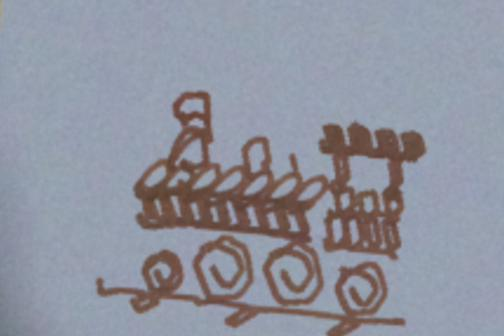

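>>> {"name": "move", "arguments": {"target": [[0,0,0,0,0,0,1,0,0,0,0.0369,0,0.4544,-0.9],[0,0,0,0,0,0,1,0,0,0,0.0221,0,0.4378,-0.9],[0,0,0,0,0,0,1,-0.0441,0,0,0.0221,0,0.4378,-0.9],[0,0,0,0,0,0,1,-0.0441,0,0,0.0086,0,0.4219,-0.9],[0,0,0,0,0,0,1,-0.0441,0,0,0.0209,0,0.4201,-0.9],[0,0,0,0,0,0,1,-0.0441,0,0,0.0469,0,0.4432,-0.9],[0,0,0,0,0,0,1,-0.0441,0,0,0.0596,0,0.4564,-0.9],[0,0,0,0,0,0,1,-0.0441,0,0,0.0466,0,0.4588,-0.9],[0,0,0,0,0,0,1,-0.0441,0,0,0.0273,0,0.4412,-0.9],[0,0,0,0,0,0,1,-0.0441,0,0,0.0165,0,0.4270,-0.9],[0,0,0,0,0,0,1,-0.0441,0,0,0.0431,0,0.4371,-0.9],[0,0,0,0,0,0,1,-0.0441,0,0,0.0309,0,0.4251,-0.9],[0,0,0,0,0,0,1,-0.0441,0,0,0.0396,0,0.4217,-0.9],[0,0,0,0,0,0,1,-0.0441,0,0,0.0632,0,0.4436,-0.9],[0,0,0,0,0,0,1,-0.0441,0,0,0.0758,0,0.4569,-0.9]], "speed": [0.6,0.1,0.15,0.09,0.09,0.09,0.09,0.09,0.09,0.09,0.09,0.09,0.09,0.09,0.09], "blend": [0,0,0,0.003,0.003,0.003,0.003,0.003,0.003,0.003,0.003,0.003,0.003,0.003,0.003], "cameras": []}}

>>> {"name": "move", "arguments": {"target": [[0,0,0,0,0,0,1,0,0,0,-0.0132,0,0.0018,-0.9],[0,0,0,0,0,0,1,0,0,0,-0.0322,0,-0.0165,-0.9],[0,0,0,0,0,0,1,0,0,0,-0.0694,0,-0.0476,-0.9],[0,0,0,0,0,0,1,0,0,0,-0.0577,0,-0.0493,-0.9],[0,0,0,0,0,0,1,0,0,0,-0.0341,0,-0.0275,-0.9],[0,0,0,0,0,0,1,0,0,0,-0.0215,0,-0.0142,-0.9],[0,0,0,0,0,0,1,0,0,0,-0.0347,0,-0.0125,-0.9],[0,0,0,0,0,0,1,0,0,0,-0.0537,0,-0.0307,-0.9],[0,0,0,0,0,0,1,0,0,0,-0.0327,0,-0.0428,-0.9],[0,0,0,0,0,0,1,0,0,0,-0.0270,0,-0.0469,-0.9],[0,0,0,0,0,0,1,0,0,0,-0.0012,0,-0.0228,-0.9],[0,0,0,0,0,0,1,0,0,0,0.0128,0,-0.0077,-0.9],[0,0,0,0,0,0,1,0,0,0,-0.0008,0,-0.0053,-0.9],[0,0,0,0,0,0,1,0,0,0,-0.0216,0,-0.0234,-0.9]], "speed": 0.09, "blend": 0.003, "cameras": []}}

>>> {"name": "move", "arguments": {"target": [[0,0,0,0,0,0,1,0,0,0,-0.0451,0,-0.0345,-0.9],[0,0,0,0,0,0,1,0,0,0,-0.0328,0,-0.0363,-0.9],[0,0,0,0,0,0,1,0,0,0,-0.0061,0,-0.0133,-0.9],[0,0,0,0,0,0,1,0,0,0,0.0083,0,0.0012,-0.9],[0,0,0,0,0,0,1,0,0,0,-0.0062,0,0.0030,-0.9],[0,0,0,0,0,0,1,0,0,0,-0.0264,0,-0.0152,-0.9],[0,0,0,0,0,0,1,0,0,0,-0.0399,0,-0.0267,-0.9],[0,0,0,0,0,0,1,0.044,0,0,-0.0399,0,-0.0267,-0.9],[0,0,0,0,0,0,1,0.044,0,0,-0.0399,0,-0.4335,-0.9]], "speed": [0.09,0.09,0.09,0.09,0.09,0.09,0.09,0.25,0.6], "blend": [0.003,0.003,0.003,0.003,0.003,0.003,0,0,0], "cameras": ["cam_above"]}}

>>> {"name": "zoom_image", "arguments": {"camera": "cam_above", "region": [190, 250, 340, 350]}}

Scene clock: 566.43 s.
left_arm: end_effector_position=(+0.2230, +0.5110, +0.2090) grip_measured=+1.000 grip_effort_nm=-0.007 end_effector_quat_wxyz=(+0.600, -0.250, +0.732, +0.203) | right_arm: end_effector_position=(+0.3491, +0.1092, +0.0796) grip_measured=-0.653 grip_effort_nm=-1.038 end_effector_quat_wxyz=(+0.515, -0.488, +0.507, +0.489)
Joint names: [wrist pitch, wrist roll, shoulder, wrist yaw, elbow, waist]
Joint positions: left_arm=[0.003 -0.014 0.512 -0.053 0.311 0.593 0.094] | right_arm=[1.221 0.004 2.461 -0.866 1.254 0.676 0.016]
Joint velocities: within noise
Joint torques (N m): left_arm=[1.56 0.01 -0.8 -0.06 6.04 0.5] | right_arm=[1.35 -0.05 -9.1 0.07 5.05 0.5]
Heat: left arm: 42 °C; right arm: 40 °C.
Joint targets: left_arm=[0.000 -0.014 0.500 -0.053 0.300 0.599] | right_arm=[1.209 -0.001 2.470 -0.859 1.260 0.682]
move: done
No camera images: "cameras" was empty.

Scene clock: 572.53 s.
left_arm: end_effector_position=(+0.2230, +0.5110, +0.2090) grip_measured=+1.000 grip_effort_nm=-0.007 end_effector_quat_wxyz=(+0.600, -0.250, +0.732, +0.203) | right_arm: end_effector_position=(+0.3517, +0.1038, +0.0795) grip_measured=-0.653 grip_effort_nm=-1.033 end_effector_quat_wxyz=(+0.513, -0.490, +0.505, +0.492)
Joint names: [wrist pitch, wrist roll, shoulder, wrist yaw, elbow, waist]
Joint positions: left_arm=[0.003 -0.014 0.512 -0.053 0.311 0.593 0.094] | right_arm=[1.221 0.004 2.461 -0.891 1.254 0.66 0.016]
Joint velocities: within noise
Joint torques (N m): left_arm=[1.58 0.04 -0.8 -0.04 6.16 0.46] | right_arm=[1.34 -0.05 -9.09 -0.09 5.05 -0.54]
Heat: left arm: 42 °C; right arm: 40 °C.
Joint targets: left_arm=[0.000 -0.014 0.500 -0.053 0.300 0.599] | right_arm=[1.209 -0.001 2.470 -0.902 1.260 0.654]
move: done
No camera images: "cameras" was empty.

Scene clock: 577.90 s.
left_arm: end_effector_position=(+0.2230, +0.5110, +0.2090) grip_measured=+1.000 grip_effort_nm=-0.002 end_effector_quat_wxyz=(+0.600, -0.250, +0.732, +0.203) | right_arm: end_effector_position=(+0.5121, -0.1297, +0.0886) grip_measured=-0.653 grip_effort_nm=-1.038 end_effector_quat_wxyz=(+0.625, -0.377, +0.582, +0.359)
Joint names: [wrist pitch, wrist roll, shoulder, wrist yaw, elbow, waist]
Joint positions: left_arm=[0.003 -0.014 0.512 -0.053 0.311 0.593 0.094] | right_arm=[1.276 0.004 2.461 -0.982 1.254 0.129 0.016]
Joint velocities: within noise
Joint torques (N m): left_arm=[1.57 0.04 -0.83 -0.05 5.97 0.49] | right_arm=[1.61 -0.06 -9.05 0.03 4.98 0.31]
Heat: left arm: 42 °C; right arm: 40 °C.
Joint targets: left_arm=[0.000 -0.014 0.500 -0.053 0.300 0.599] | right_arm=[1.301 -0.001 2.470 -0.983 1.260 0.133]
move: done
Images, in order (width x height): cam_above 672x504.

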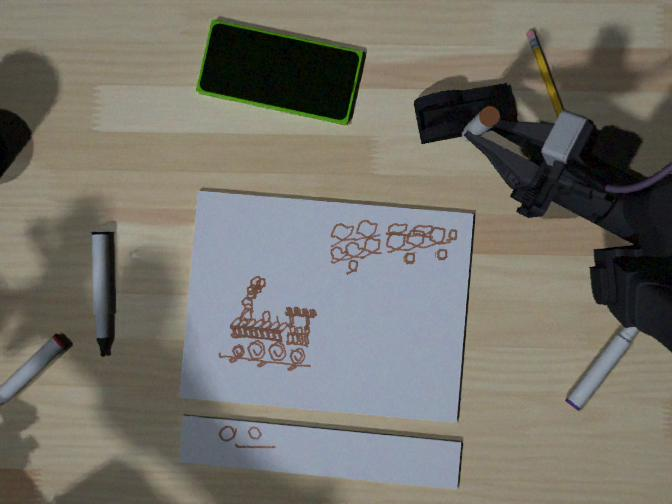

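Scaled by 3.360 from the camera's 672x504 image, which has a finer 960x720 frame.

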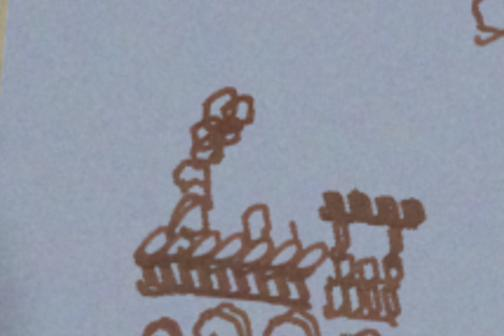

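>>> {"name": "move", "arguments": {"target": [[0,0,0,0,0,0,1,0,0,0,0.0387,0,0.4343,-0.9],[0,0,0,0,0,0,1,0,0,0,0.0239,0,0.4177,-0.9],[0,0,0,0,0,0,1,-0.0441,0,0,0.0239,0,0.4177,-0.9],[0,0,0,0,0,0,1,-0.0441,0,0,0.0015,0,0.3932,-0.9],[0,0,0,0,0,0,1,-0.0441,0,0,0.0165,0,0.3908,-0.9],[0,0,0,0,0,0,1,-0.0441,0,0,0.0474,0,0.4154,-0.9],[0,0,0,0,0,0,1,-0.0441,0,0,0.0642,0,0.4323,-0.9],[0,0,0,0,0,0,1,-0.0441,0,0,0.0493,0,0.4348,-0.9],[0,0,0,0,0,0,1,-0.0441,0,0,0.0260,0,0.4162,-0.9],[0,0,0,0,0,0,1,-0.0441,0,0,-0.0177,0,0.3694,-0.9],[0,0,0,0,0,0,1,-0.0441,0,0,-0.0020,0,0.3667,-0.9],[0,0,0,0,0,0,1,-0.0441,0,0,0.0305,0,0.3918,-0.9],[0,0,0,0,0,0,1,-0.0441,0,0,0.0476,0,0.4095,-0.9],[0,0,0,0,0,0,1,-0.0441,0,0,0.0320,0,0.4124,-0.9],[0,0,0,0,0,0,1,-0.0441,0,0,0.0077,0,0.3935,-0.9]], "speed": [0.7,0.12,0.15,0.1,0.1,0.1,0.1,0.1,0.1,0.1,0.1,0.1,0.1,0.1,0.1], "blend": [0,0,0,0.003,0.003,0.003,0.003,0.003,0.003,0.003,0.003,0.003,0.003,0.003,0.003], "cameras": []}}

>>> {"name": "move", "arguments": {"target": [[0,0,0,0,0,0,1,-0.0003,0,0,-0.0361,0,-0.0371,-0.9],[0,0,0,0,0,0,1,-0.0003,0,0,-0.0230,0,-0.0385,-0.9],[0,0,0,0,0,0,1,-0.0003,0,0,-0.0001,0,-0.0168,-0.9],[0,0,0,0,0,0,1,-0.0003,0,0,0.0105,0,-0.0042,-0.9],[0,0,0,0,0,0,1,-0.0003,0,0,-0.0027,0,-0.0027,-0.9],[0,0,0,0,0,0,1,-0.0003,0,0,-0.0201,0,-0.0195,-0.9],[0,0,0,0,0,0,1,-0.0003,0,0,-0.0507,0,-0.0555,-0.9],[0,0,0,0,0,0,1,-0.0003,0,0,-0.0369,0,-0.0573,-0.9],[0,0,0,0,0,0,1,-0.0003,0,0,-0.0122,0,-0.0349,-0.9],[0,0,0,0,0,0,1,-0.0003,0,0,-0.0007,0,-0.0214,-0.9],[0,0,0,0,0,0,1,-0.0003,0,0,-0.0147,0,-0.0195,-0.9],[0,0,0,0,0,0,1,-0.0003,0,0,-0.0334,0,-0.0366,-0.9],[0,0,0,0,0,0,1,-0.0003,0,0,-0.0690,0,-0.0803,-0.9],[0,0,0,0,0,0,1,-0.0003,0,0,-0.0535,0,-0.0827,-0.9],[0,0,0,0,0,0,1,-0.0003,0,0,-0.0252,0,-0.0592,-0.9]], "speed": 0.1, "blend": 0.003, "cameras": []}}

>>> {"name": "move", "arguments": {"target": [[0,0,0,0,0,0,1,0,0,0,0.0136,0,0.0158,-0.9],[0,0,0,0,0,0,1,0,0,0,-0.0018,0,0.0182,-0.9],[0,0,0,0,0,0,1,0,0,0,-0.0234,0,0.0004,-0.9],[0,0,0,0,0,0,1,0,0,0,-0.0352,0,-0.0161,-0.9],[0,0,0,0,0,0,1,0,0,0,-0.0048,0,-0.0018,-0.9],[0,0,0,0,0,0,1,0,0,0,-0.0046,0,0.0111,-0.9],[0,0,0,0,0,0,1,0,0,0,-0.0318,0,-0.0032,-0.9],[0,0,0,0,0,0,1,-0.0002,0,0,-0.0715,0,-0.0517,-0.9],[0,0,0,0,0,0,1,-0.0002,0,0,-0.0546,0,-0.0549,-0.9],[0,0,0,0,0,0,1,-0.0002,0,0,-0.0232,0,-0.0305,-0.9],[0,0,0,0,0,0,1,-0.0002,0,0,-0.0082,0,-0.0128,-0.9],[0,0,0,0,0,0,1,-0.0002,0,0,-0.0249,0,-0.0095,-0.9],[0,0,0,0,0,0,1,-0.0002,0,0,-0.0489,0,-0.0279,-0.9],[0,0,0,0,0,0,1,-0.0002,0,0,-0.0983,0,-0.0811,-0.9],[0,0,0,0,0,0,1,-0.0002,0,0,-0.0813,0,-0.0845,-0.9]], "speed": 0.1, "blend": 0.003, "cameras": []}}

>>> {"name": "move", "arguments": {"target": [[0,0,0,0,0,0,1,0,0,0,0.0305,0,0.0240,-0.9],[0,0,0,0,0,0,1,0,0,0,0.0443,0,0.0413,-0.9],[0,0,0,0,0,0,1,0,0,0,0.0275,0,0.0447,-0.9],[0,0,0,0,0,0,1,0,0,0,0.0041,0,0.0267,-0.9],[0,0,0,0,0,0,1,-0.0003,0,0,-0.0300,0,-0.0047,-0.9],[0,0,0,0,0,0,1,0.044,0,0,-0.0300,0,-0.0047,-0.9],[0,0,0,0,0,0,1,0.044,0,0,-0.0300,0,-0.2524,-0.9]], "speed": [0.1,0.1,0.1,0.1,0.1,0.25,0.6], "blend": [0.003,0.003,0.003,0.003,0,0,0], "cameras": ["cam_above"]}}

>>> {"name": "zoom_image", "arguments": {"camera": "cam_above", "region": [190, 200, 340, 350]}}

Scene clock: 598.40 s.
left_arm: end_effector_position=(+0.2230, +0.5110, +0.2090) grip_measured=+1.000 grip_effort_nm=-0.007 end_effector_quat_wxyz=(+0.600, -0.250, +0.732, +0.203) | right_arm: end_effector_position=(+0.3608, +0.0868, +0.0794) grip_measured=-0.653 grip_effort_nm=-1.038 end_effector_quat_wxyz=(+0.508, -0.495, +0.501, +0.496)
Joint names: [wrist pitch, wrist roll, shoulder, wrist yaw, elbow, waist]
Joint positions: left_arm=[0.003 -0.014 0.512 -0.053 0.311 0.593 0.094] | right_arm=[1.221 0.004 2.461 -0.957 1.254 0.612 0.016]
Joint velocities: within noise
Joint torques (N m): left_arm=[1.6 0.07 -0.83 -0.04 5.98 0.35] | right_arm=[1.31 -0.05 -9.06 -0.1 5.01 -0.55]
Heat: left arm: 42 °C; right arm: 40 °C.
Joint targets: left_arm=[0.000 -0.014 0.500 -0.053 0.300 0.599] | right_arm=[1.209 -0.001 2.470 -0.968 1.260 0.606]
move: done
No camera images: "cameras" was empty.

Scene clock: 605.10 s.
left_arm: end_effector_position=(+0.2230, +0.5110, +0.2090) grip_measured=+1.000 grip_effort_nm=-0.007 end_effector_quat_wxyz=(+0.600, -0.250, +0.732, +0.203) | right_arm: end_effector_position=(+0.3826, +0.0556, +0.0792) grip_measured=-0.653 grip_effort_nm=-1.033 end_effector_quat_wxyz=(+0.511, -0.492, +0.504, +0.492)
Joint names: [wrist pitch, wrist roll, shoulder, wrist yaw, elbow, waist]
Joint positions: left_arm=[0.003 -0.014 0.512 -0.053 0.311 0.593 0.094] | right_arm=[1.22 0.004 2.461 -1.027 1.254 0.528 0.016]
Joint velocities: within noise
Joint torques (N m): left_arm=[1.62 0.07 -0.85 -0.08 6.09 0.54] | right_arm=[1.27 -0.05 -9.03 0.08 4.97 0.51]
Heat: left arm: 42 °C; right arm: 40 °C.
Joint targets: left_arm=[0.000 -0.014 0.500 -0.053 0.300 0.599] | right_arm=[1.208 -0.001 2.470 -1.018 1.260 0.535]
move: done
No camera images: "cameras" was empty.

Scene clock: 612.27 s.
left_arm: end_effector_position=(+0.2230, +0.5110, +0.2090) grip_measured=+1.000 grip_effort_nm=-0.002 end_effector_quat_wxyz=(+0.600, -0.250, +0.732, +0.203) | right_arm: end_effector_position=(+0.3866, +0.0206, +0.0788) grip_measured=-0.653 grip_effort_nm=-1.028 end_effector_quat_wxyz=(+0.492, -0.512, +0.485, +0.511)
Joint names: [wrist pitch, wrist roll, shoulder, wrist yaw, elbow, waist]
Joint positions: left_arm=[0.003 -0.014 0.512 -0.053 0.311 0.593 0.094] | right_arm=[1.22 0.004 2.461 -1.193 1.254 0.439 0.016]
Joint velocities: within noise
Joint torques (N m): left_arm=[1.55 0.04 -0.84 -0.02 6.08 0.43] | right_arm=[1.18 -0.05 -8.96 0.09 4.88 -0.54]
Heat: left arm: 42 °C; right arm: 40 °C.
Joint targets: left_arm=[0.000 -0.014 0.500 -0.053 0.300 0.599] | right_arm=[1.208 -0.001 2.470 -1.183 1.260 0.433]
move: done
No camera images: "cameras" was empty.

Scene clock: 616.33 s.
left_arm: end_effector_position=(+0.2230, +0.5110, +0.2090) grip_measured=+1.000 grip_effort_nm=-0.007 end_effector_quat_wxyz=(+0.600, -0.250, +0.732, +0.203) | right_arm: end_effector_position=(+0.4693, -0.1149, +0.0860) grip_measured=-0.653 grip_effort_nm=-1.038 end_effector_quat_wxyz=(+0.571, -0.454, +0.531, +0.430)
Joint names: [wrist pitch, wrist roll, shoulder, wrist yaw, elbow, waist]
Joint positions: left_arm=[0.003 -0.014 0.512 -0.053 0.311 0.593 0.094] | right_arm=[1.277 0.004 2.461 -1.241 1.254 0.127 0.016]
Joint velocities: within noise
Joint torques (N m): left_arm=[1.57 0.01 -0.72 -0.03 6.01 0.46] | right_arm=[1.45 -0.06 -8.92 0.01 4.82 0.12]
Heat: left arm: 42 °C; right arm: 40 °C.
Joint targets: left_arm=[0.000 -0.014 0.500 -0.053 0.300 0.599] | right_arm=[1.299 -0.001 2.470 -1.243 1.260 0.129]
move: done
Images, in order (width x height): cam_above 672x504.

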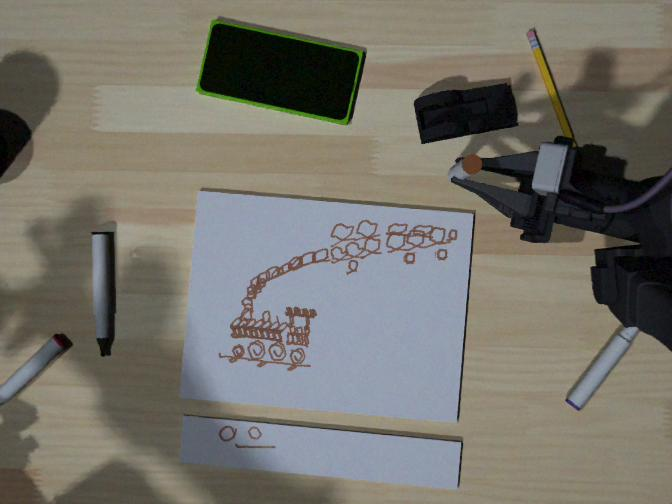

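Scaled by 3.360 from the camera's 672x504 image, which has a finer 960x720 frame.

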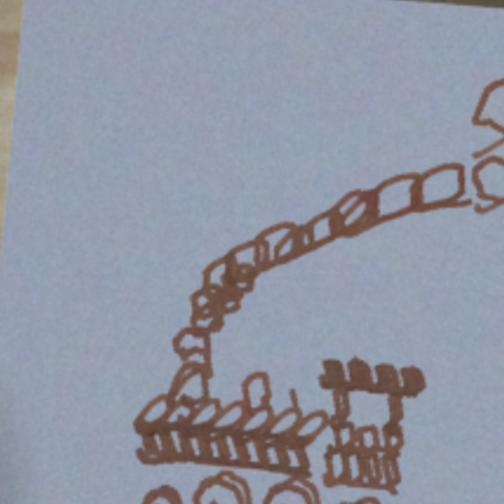

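>>> {"name": "show_instructions", "arguments": {}}

Reference images for this scene: drawing.

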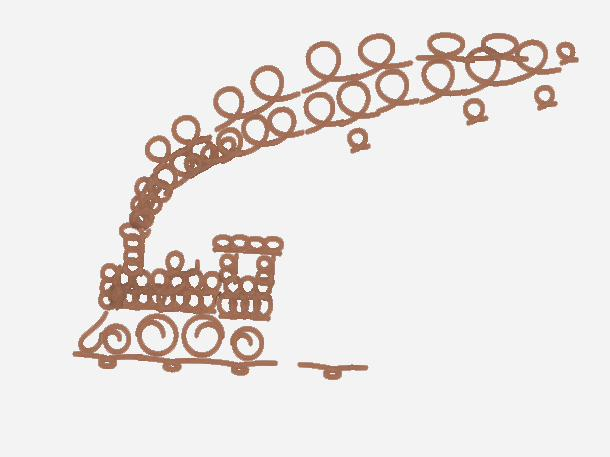

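>>> {"name": "move", "arguments": {"target": [[0,0,0,0,0,0,1,0,0,0,0.1923,0,0.4380,-0.9],[0,0,0,0,0,0,1,0,0,0,0.1775,0,0.4214,-0.9],[0,0,0,0,0,0,1,-0.0432,0,0,0.1775,0,0.4214,-0.9],[0,0,0,0,0,0,1,-0.0432,0,0,0.1614,0,0.3970,-0.9],[0,0,0,0,0,0,1,-0.0432,0,0,0.1765,0,0.3928,-0.9],[0,0,0,0,0,0,1,-0.0432,0,0,0.2021,0,0.4041,-0.9],[0,0,0,0,0,0,1,-0.0432,0,0,0.2250,0,0.4269,-0.9],[0,0,0,0,0,0,1,-0.0432,0,0,0.2364,0,0.4383,-0.9],[0,0,0,0,0,0,1,-0.0432,0,0,0.2218,0,0.4425,-0.9],[0,0,0,0,0,0,1,-0.0432,0,0,0.1963,0,0.4312,-0.9],[0,0,0,0,0,0,1,-0.0432,0,0,0.1709,0,0.4072,-0.9],[0,0,0,0,0,0,1,-0.0432,0,0,0.1556,0,0.3828,-0.9],[0,0,0,0,0,0,1,-0.0432,0,0,0.1406,0,0.3617,-0.9],[0,0,0,0,0,0,1,-0.0432,0,0,0.1555,0,0.3587,-0.9],[0,0,0,0,0,0,1,-0.0432,0,0,0.1812,0,0.3699,-0.9]], "speed": [0.7,0.12,0.15,0.1,0.1,0.1,0.1,0.1,0.1,0.1,0.1,0.1,0.1,0.1,0.1], "blend": [0,0,0,0.003,0.003,0.003,0.003,0.003,0.003,0.003,0.003,0.003,0.003,0.003,0.003], "cameras": []}}

>>> {"name": "move", "arguments": {"target": [[0,0,0,0,0,0,1,0,0,0,0.0226,0,0.0228,-0.9],[0,0,0,0,0,0,1,0,0,0,0.0335,0,0.0343,-0.9],[0,0,0,0,0,0,1,0,0,0,0.0181,0,0.0385,-0.9],[0,0,0,0,0,0,1,0,0,0,-0.0076,0,0.0273,-0.9],[0,0,0,0,0,0,1,0,0,0,-0.0325,0,0.0033,-0.9],[0,0,0,0,0,0,1,-0.0003,0,0,-0.0571,0,-0.0214,-0.9],[0,0,0,0,0,0,1,0.0434,0,0,-0.0571,0,-0.0214,-0.9],[0,0,0,0,0,0,1,0.0434,0,0,-0.0462,0,-0.0111,-0.9],[0,0,0,0,0,0,1,0.0434,0,0,-0.0610,0,-0.0277,-0.9]], "speed": [0.1,0.1,0.1,0.1,0.1,0.1,0.25,0.12,0.12], "blend": [0.003,0.003,0.003,0.003,0.003,0,0,0,0], "cameras": []}}

>>> {"name": "move", "arguments": {"target": [[0,0,0,0,0,0,1,-0.0437,0,0,0,0,0,-0.9],[0,0,0,0,0,0,1,-0.0437,0,0,-0.0133,0,-0.0318,-0.9],[0,0,0,0,0,0,1,-0.0437,0,0,0.0026,0,-0.0349,-0.9],[0,0,0,0,0,0,1,-0.0437,0,0,0.0289,0,-0.0236,-0.9],[0,0,0,0,0,0,1,-0.0437,0,0,0.0513,0,-0.0006,-0.9],[0,0,0,0,0,0,1,-0.0437,0,0,0.0613,0,0.0111,-0.9],[0,0,0,0,0,0,1,-0.0437,0,0,0.0449,0,0.0155,-0.9],[0,0,0,0,0,0,1,-0.0437,0,0,0.0186,0,0.0043,-0.9],[0,0,0,0,0,0,1,-0.0437,0,0,-0.0083,0,-0.0211,-0.9],[0,0,0,0,0,0,1,-0.0437,0,0,-0.0321,0,-0.0494,-0.9],[0,0,0,0,0,0,1,-0.0437,0,0,-0.0468,0,-0.0759,-0.9],[0,0,0,0,0,0,1,-0.0437,0,0,-0.0294,0,-0.0792,-0.9],[0,0,0,0,0,0,1,-0.0437,0,0,-0.0024,0,-0.0680,-0.9],[0,0,0,0,0,0,1,-0.0437,0,0,0.0199,0,-0.0448,-0.9],[0,0,0,0,0,0,1,-0.0437,0,0,0.0291,0,-0.0327,-0.9]], "speed": [0.15,0.1,0.1,0.1,0.1,0.1,0.1,0.1,0.1,0.1,0.1,0.1,0.1,0.1,0.1], "blend": [0,0.003,0.003,0.003,0.003,0.003,0.003,0.003,0.003,0.003,0.003,0.003,0.003,0.003,0.003], "cameras": []}}

>>> {"name": "move", "arguments": {"target": [[0,0,0,0,0,0,1,0,0,0,-0.0173,0,0.0046,-0.9],[0,0,0,0,0,0,1,0,0,0,-0.0442,0,-0.0066,-0.9],[0,0,0,0,0,0,1,0,0,0,-0.0699,0,-0.0320,-0.9],[0,0,0,0,0,0,1,-0.0002,0,0,-0.0977,0,-0.0613,-0.9],[0,0,0,0,0,0,1,0.0437,0,0,-0.0977,0,-0.0613,-0.9],[0,0,0,0,0,0,1,0.0437,0,0,-0.0977,0,-0.31,-0.9]], "speed": [0.1,0.1,0.1,0.1,0.25,0.6], "blend": [0.003,0.003,0.003,0,0,0], "cameras": ["cam_above"]}}

>>> {"name": "zoom_image", "arguments": {"camera": "cam_above", "region": [190, 200, 340, 350]}}

Scene clock: 629.97 s.
left_arm: end_effector_position=(+0.2230, +0.5110, +0.2090) grip_measured=+1.000 grip_effort_nm=-0.002 end_effector_quat_wxyz=(+0.600, -0.250, +0.732, +0.203) | right_arm: end_effector_position=(+0.3915, +0.0690, +0.0796) grip_measured=-0.653 grip_effort_nm=-1.038 end_effector_quat_wxyz=(+0.536, -0.466, +0.528, +0.466)
Joint names: [wrist pitch, wrist roll, shoulder, wrist yaw, elbow, waist]
Joint positions: left_arm=[0.003 -0.014 0.512 -0.053 0.311 0.593 0.094] | right_arm=[1.221 0.004 2.461 -0.888 1.254 0.568 0.016]
Joint velocities: within noise
Joint torques (N m): left_arm=[1.59 0.01 -1.02 -0.01 6.15 0.46] | right_arm=[1.34 -0.05 -9.1 0.11 5.05 0.54]
Heat: left arm: 42 °C; right arm: 40 °C.
Joint targets: left_arm=[0.000 -0.014 0.500 -0.053 0.300 0.599] | right_arm=[1.210 -0.001 2.470 -0.877 1.260 0.574]
move: done
No camera images: "cameras" was empty.

Scene clock: 633.77 s.
left_arm: end_effector_position=(+0.2230, +0.5110, +0.2090) grip_measured=+1.000 grip_effort_nm=-0.007 end_effector_quat_wxyz=(+0.600, -0.250, +0.732, +0.203) | right_arm: end_effector_position=(+0.3809, +0.0624, +0.0883) grip_measured=-0.653 grip_effort_nm=-1.028 end_effector_quat_wxyz=(+0.533, -0.492, +0.489, +0.484)
Joint names: [wrist pitch, wrist roll, shoulder, wrist yaw, elbow, waist]
Joint positions: left_arm=[0.003 -0.014 0.512 -0.053 0.311 0.593 0.094] | right_arm=[1.275 0.004 2.461 -0.993 1.254 0.547 0.016]
Joint velocities: within noise
Joint torques (N m): left_arm=[1.58 0.05 -0.91 -0.01 6.15 0.5] | right_arm=[1.6 -0.05 -9.03 -0.05 4.97 -0.57]
Heat: left arm: 42 °C; right arm: 40 °C.
Joint targets: left_arm=[0.000 -0.014 0.500 -0.053 0.300 0.599] | right_arm=[1.300 -0.001 2.470 -1.001 1.260 0.541]
move: done
No camera images: "cameras" was empty.

Scene clock: 640.50 s.
left_arm: end_effector_position=(+0.2230, +0.5110, +0.2090) grip_measured=+1.000 grip_effort_nm=-0.007 end_effector_quat_wxyz=(+0.600, -0.250, +0.732, +0.203) | right_arm: end_effector_position=(+0.4091, +0.0412, +0.0794) grip_measured=-0.653 grip_effort_nm=-1.033 end_effector_quat_wxyz=(+0.538, -0.463, +0.531, +0.463)
Joint names: [wrist pitch, wrist roll, shoulder, wrist yaw, elbow, waist]
Joint positions: left_arm=[0.003 -0.014 0.512 -0.053 0.311 0.593 0.094] | right_arm=[1.221 0.004 2.461 -0.949 1.254 0.496 0.016]
Joint velocities: within noise
Joint torques (N m): left_arm=[1.58 0.06 -0.85 -0.04 6 0.5] | right_arm=[1.32 -0.05 -9.06 0.08 5.01 0.51]
Heat: left arm: 42 °C; right arm: 40 °C.
Joint targets: left_arm=[0.000 -0.014 0.500 -0.053 0.300 0.599] | right_arm=[1.209 -0.001 2.470 -0.941 1.260 0.502]
move: done
No camera images: "cameras" was empty.

Scene clock: 644.13 s.
left_arm: end_effector_position=(+0.2230, +0.5110, +0.2090) grip_measured=+1.000 grip_effort_nm=-0.007 end_effector_quat_wxyz=(+0.600, -0.250, +0.732, +0.203) | right_arm: end_effector_position=(+0.4872, -0.1201, +0.0871) grip_measured=-0.653 grip_effort_nm=-1.038 end_effector_quat_wxyz=(+0.594, -0.424, +0.553, +0.402)
Joint names: [wrist pitch, wrist roll, shoulder, wrist yaw, elbow, waist]
Joint positions: left_arm=[0.003 -0.014 0.512 -0.053 0.311 0.593 0.094] | right_arm=[1.277 0.004 2.461 -1.138 1.254 0.127 0.016]
Joint velocities: within noise
Joint torques (N m): left_arm=[1.57 0.04 -0.85 -0.03 6.16 0.38] | right_arm=[1.52 -0.05 -8.96 0.02 4.89 0.13]
Heat: left arm: 42 °C; right arm: 40 °C.
Joint targets: left_arm=[0.000 -0.014 0.500 -0.053 0.300 0.599] | right_arm=[1.300 -0.001 2.470 -1.139 1.260 0.129]
move: done
Images, in order (width x height): cam_above 672x504.

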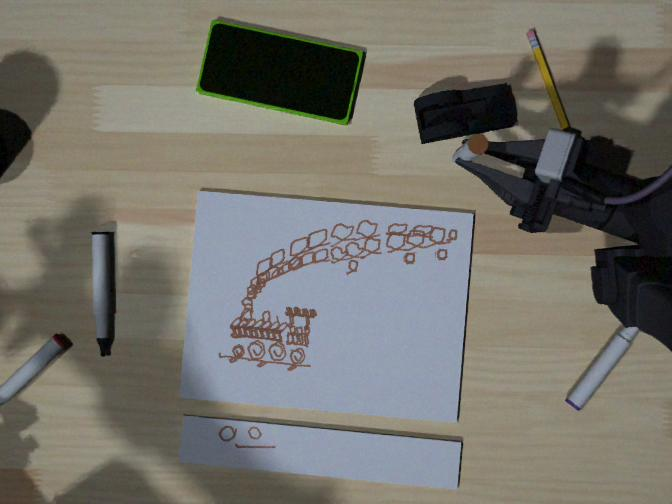

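Scaled by 3.360 from the camera's 672x504 image, which has a finer 960x720 frame.

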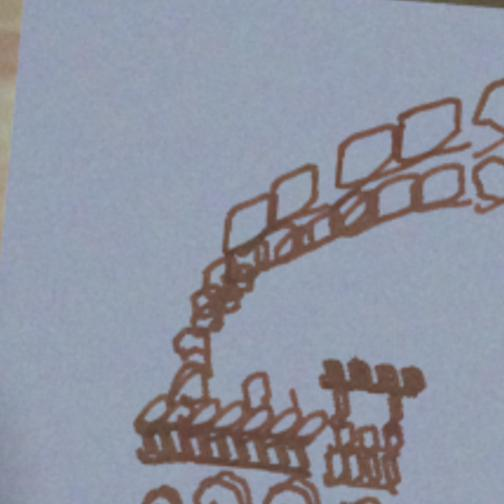

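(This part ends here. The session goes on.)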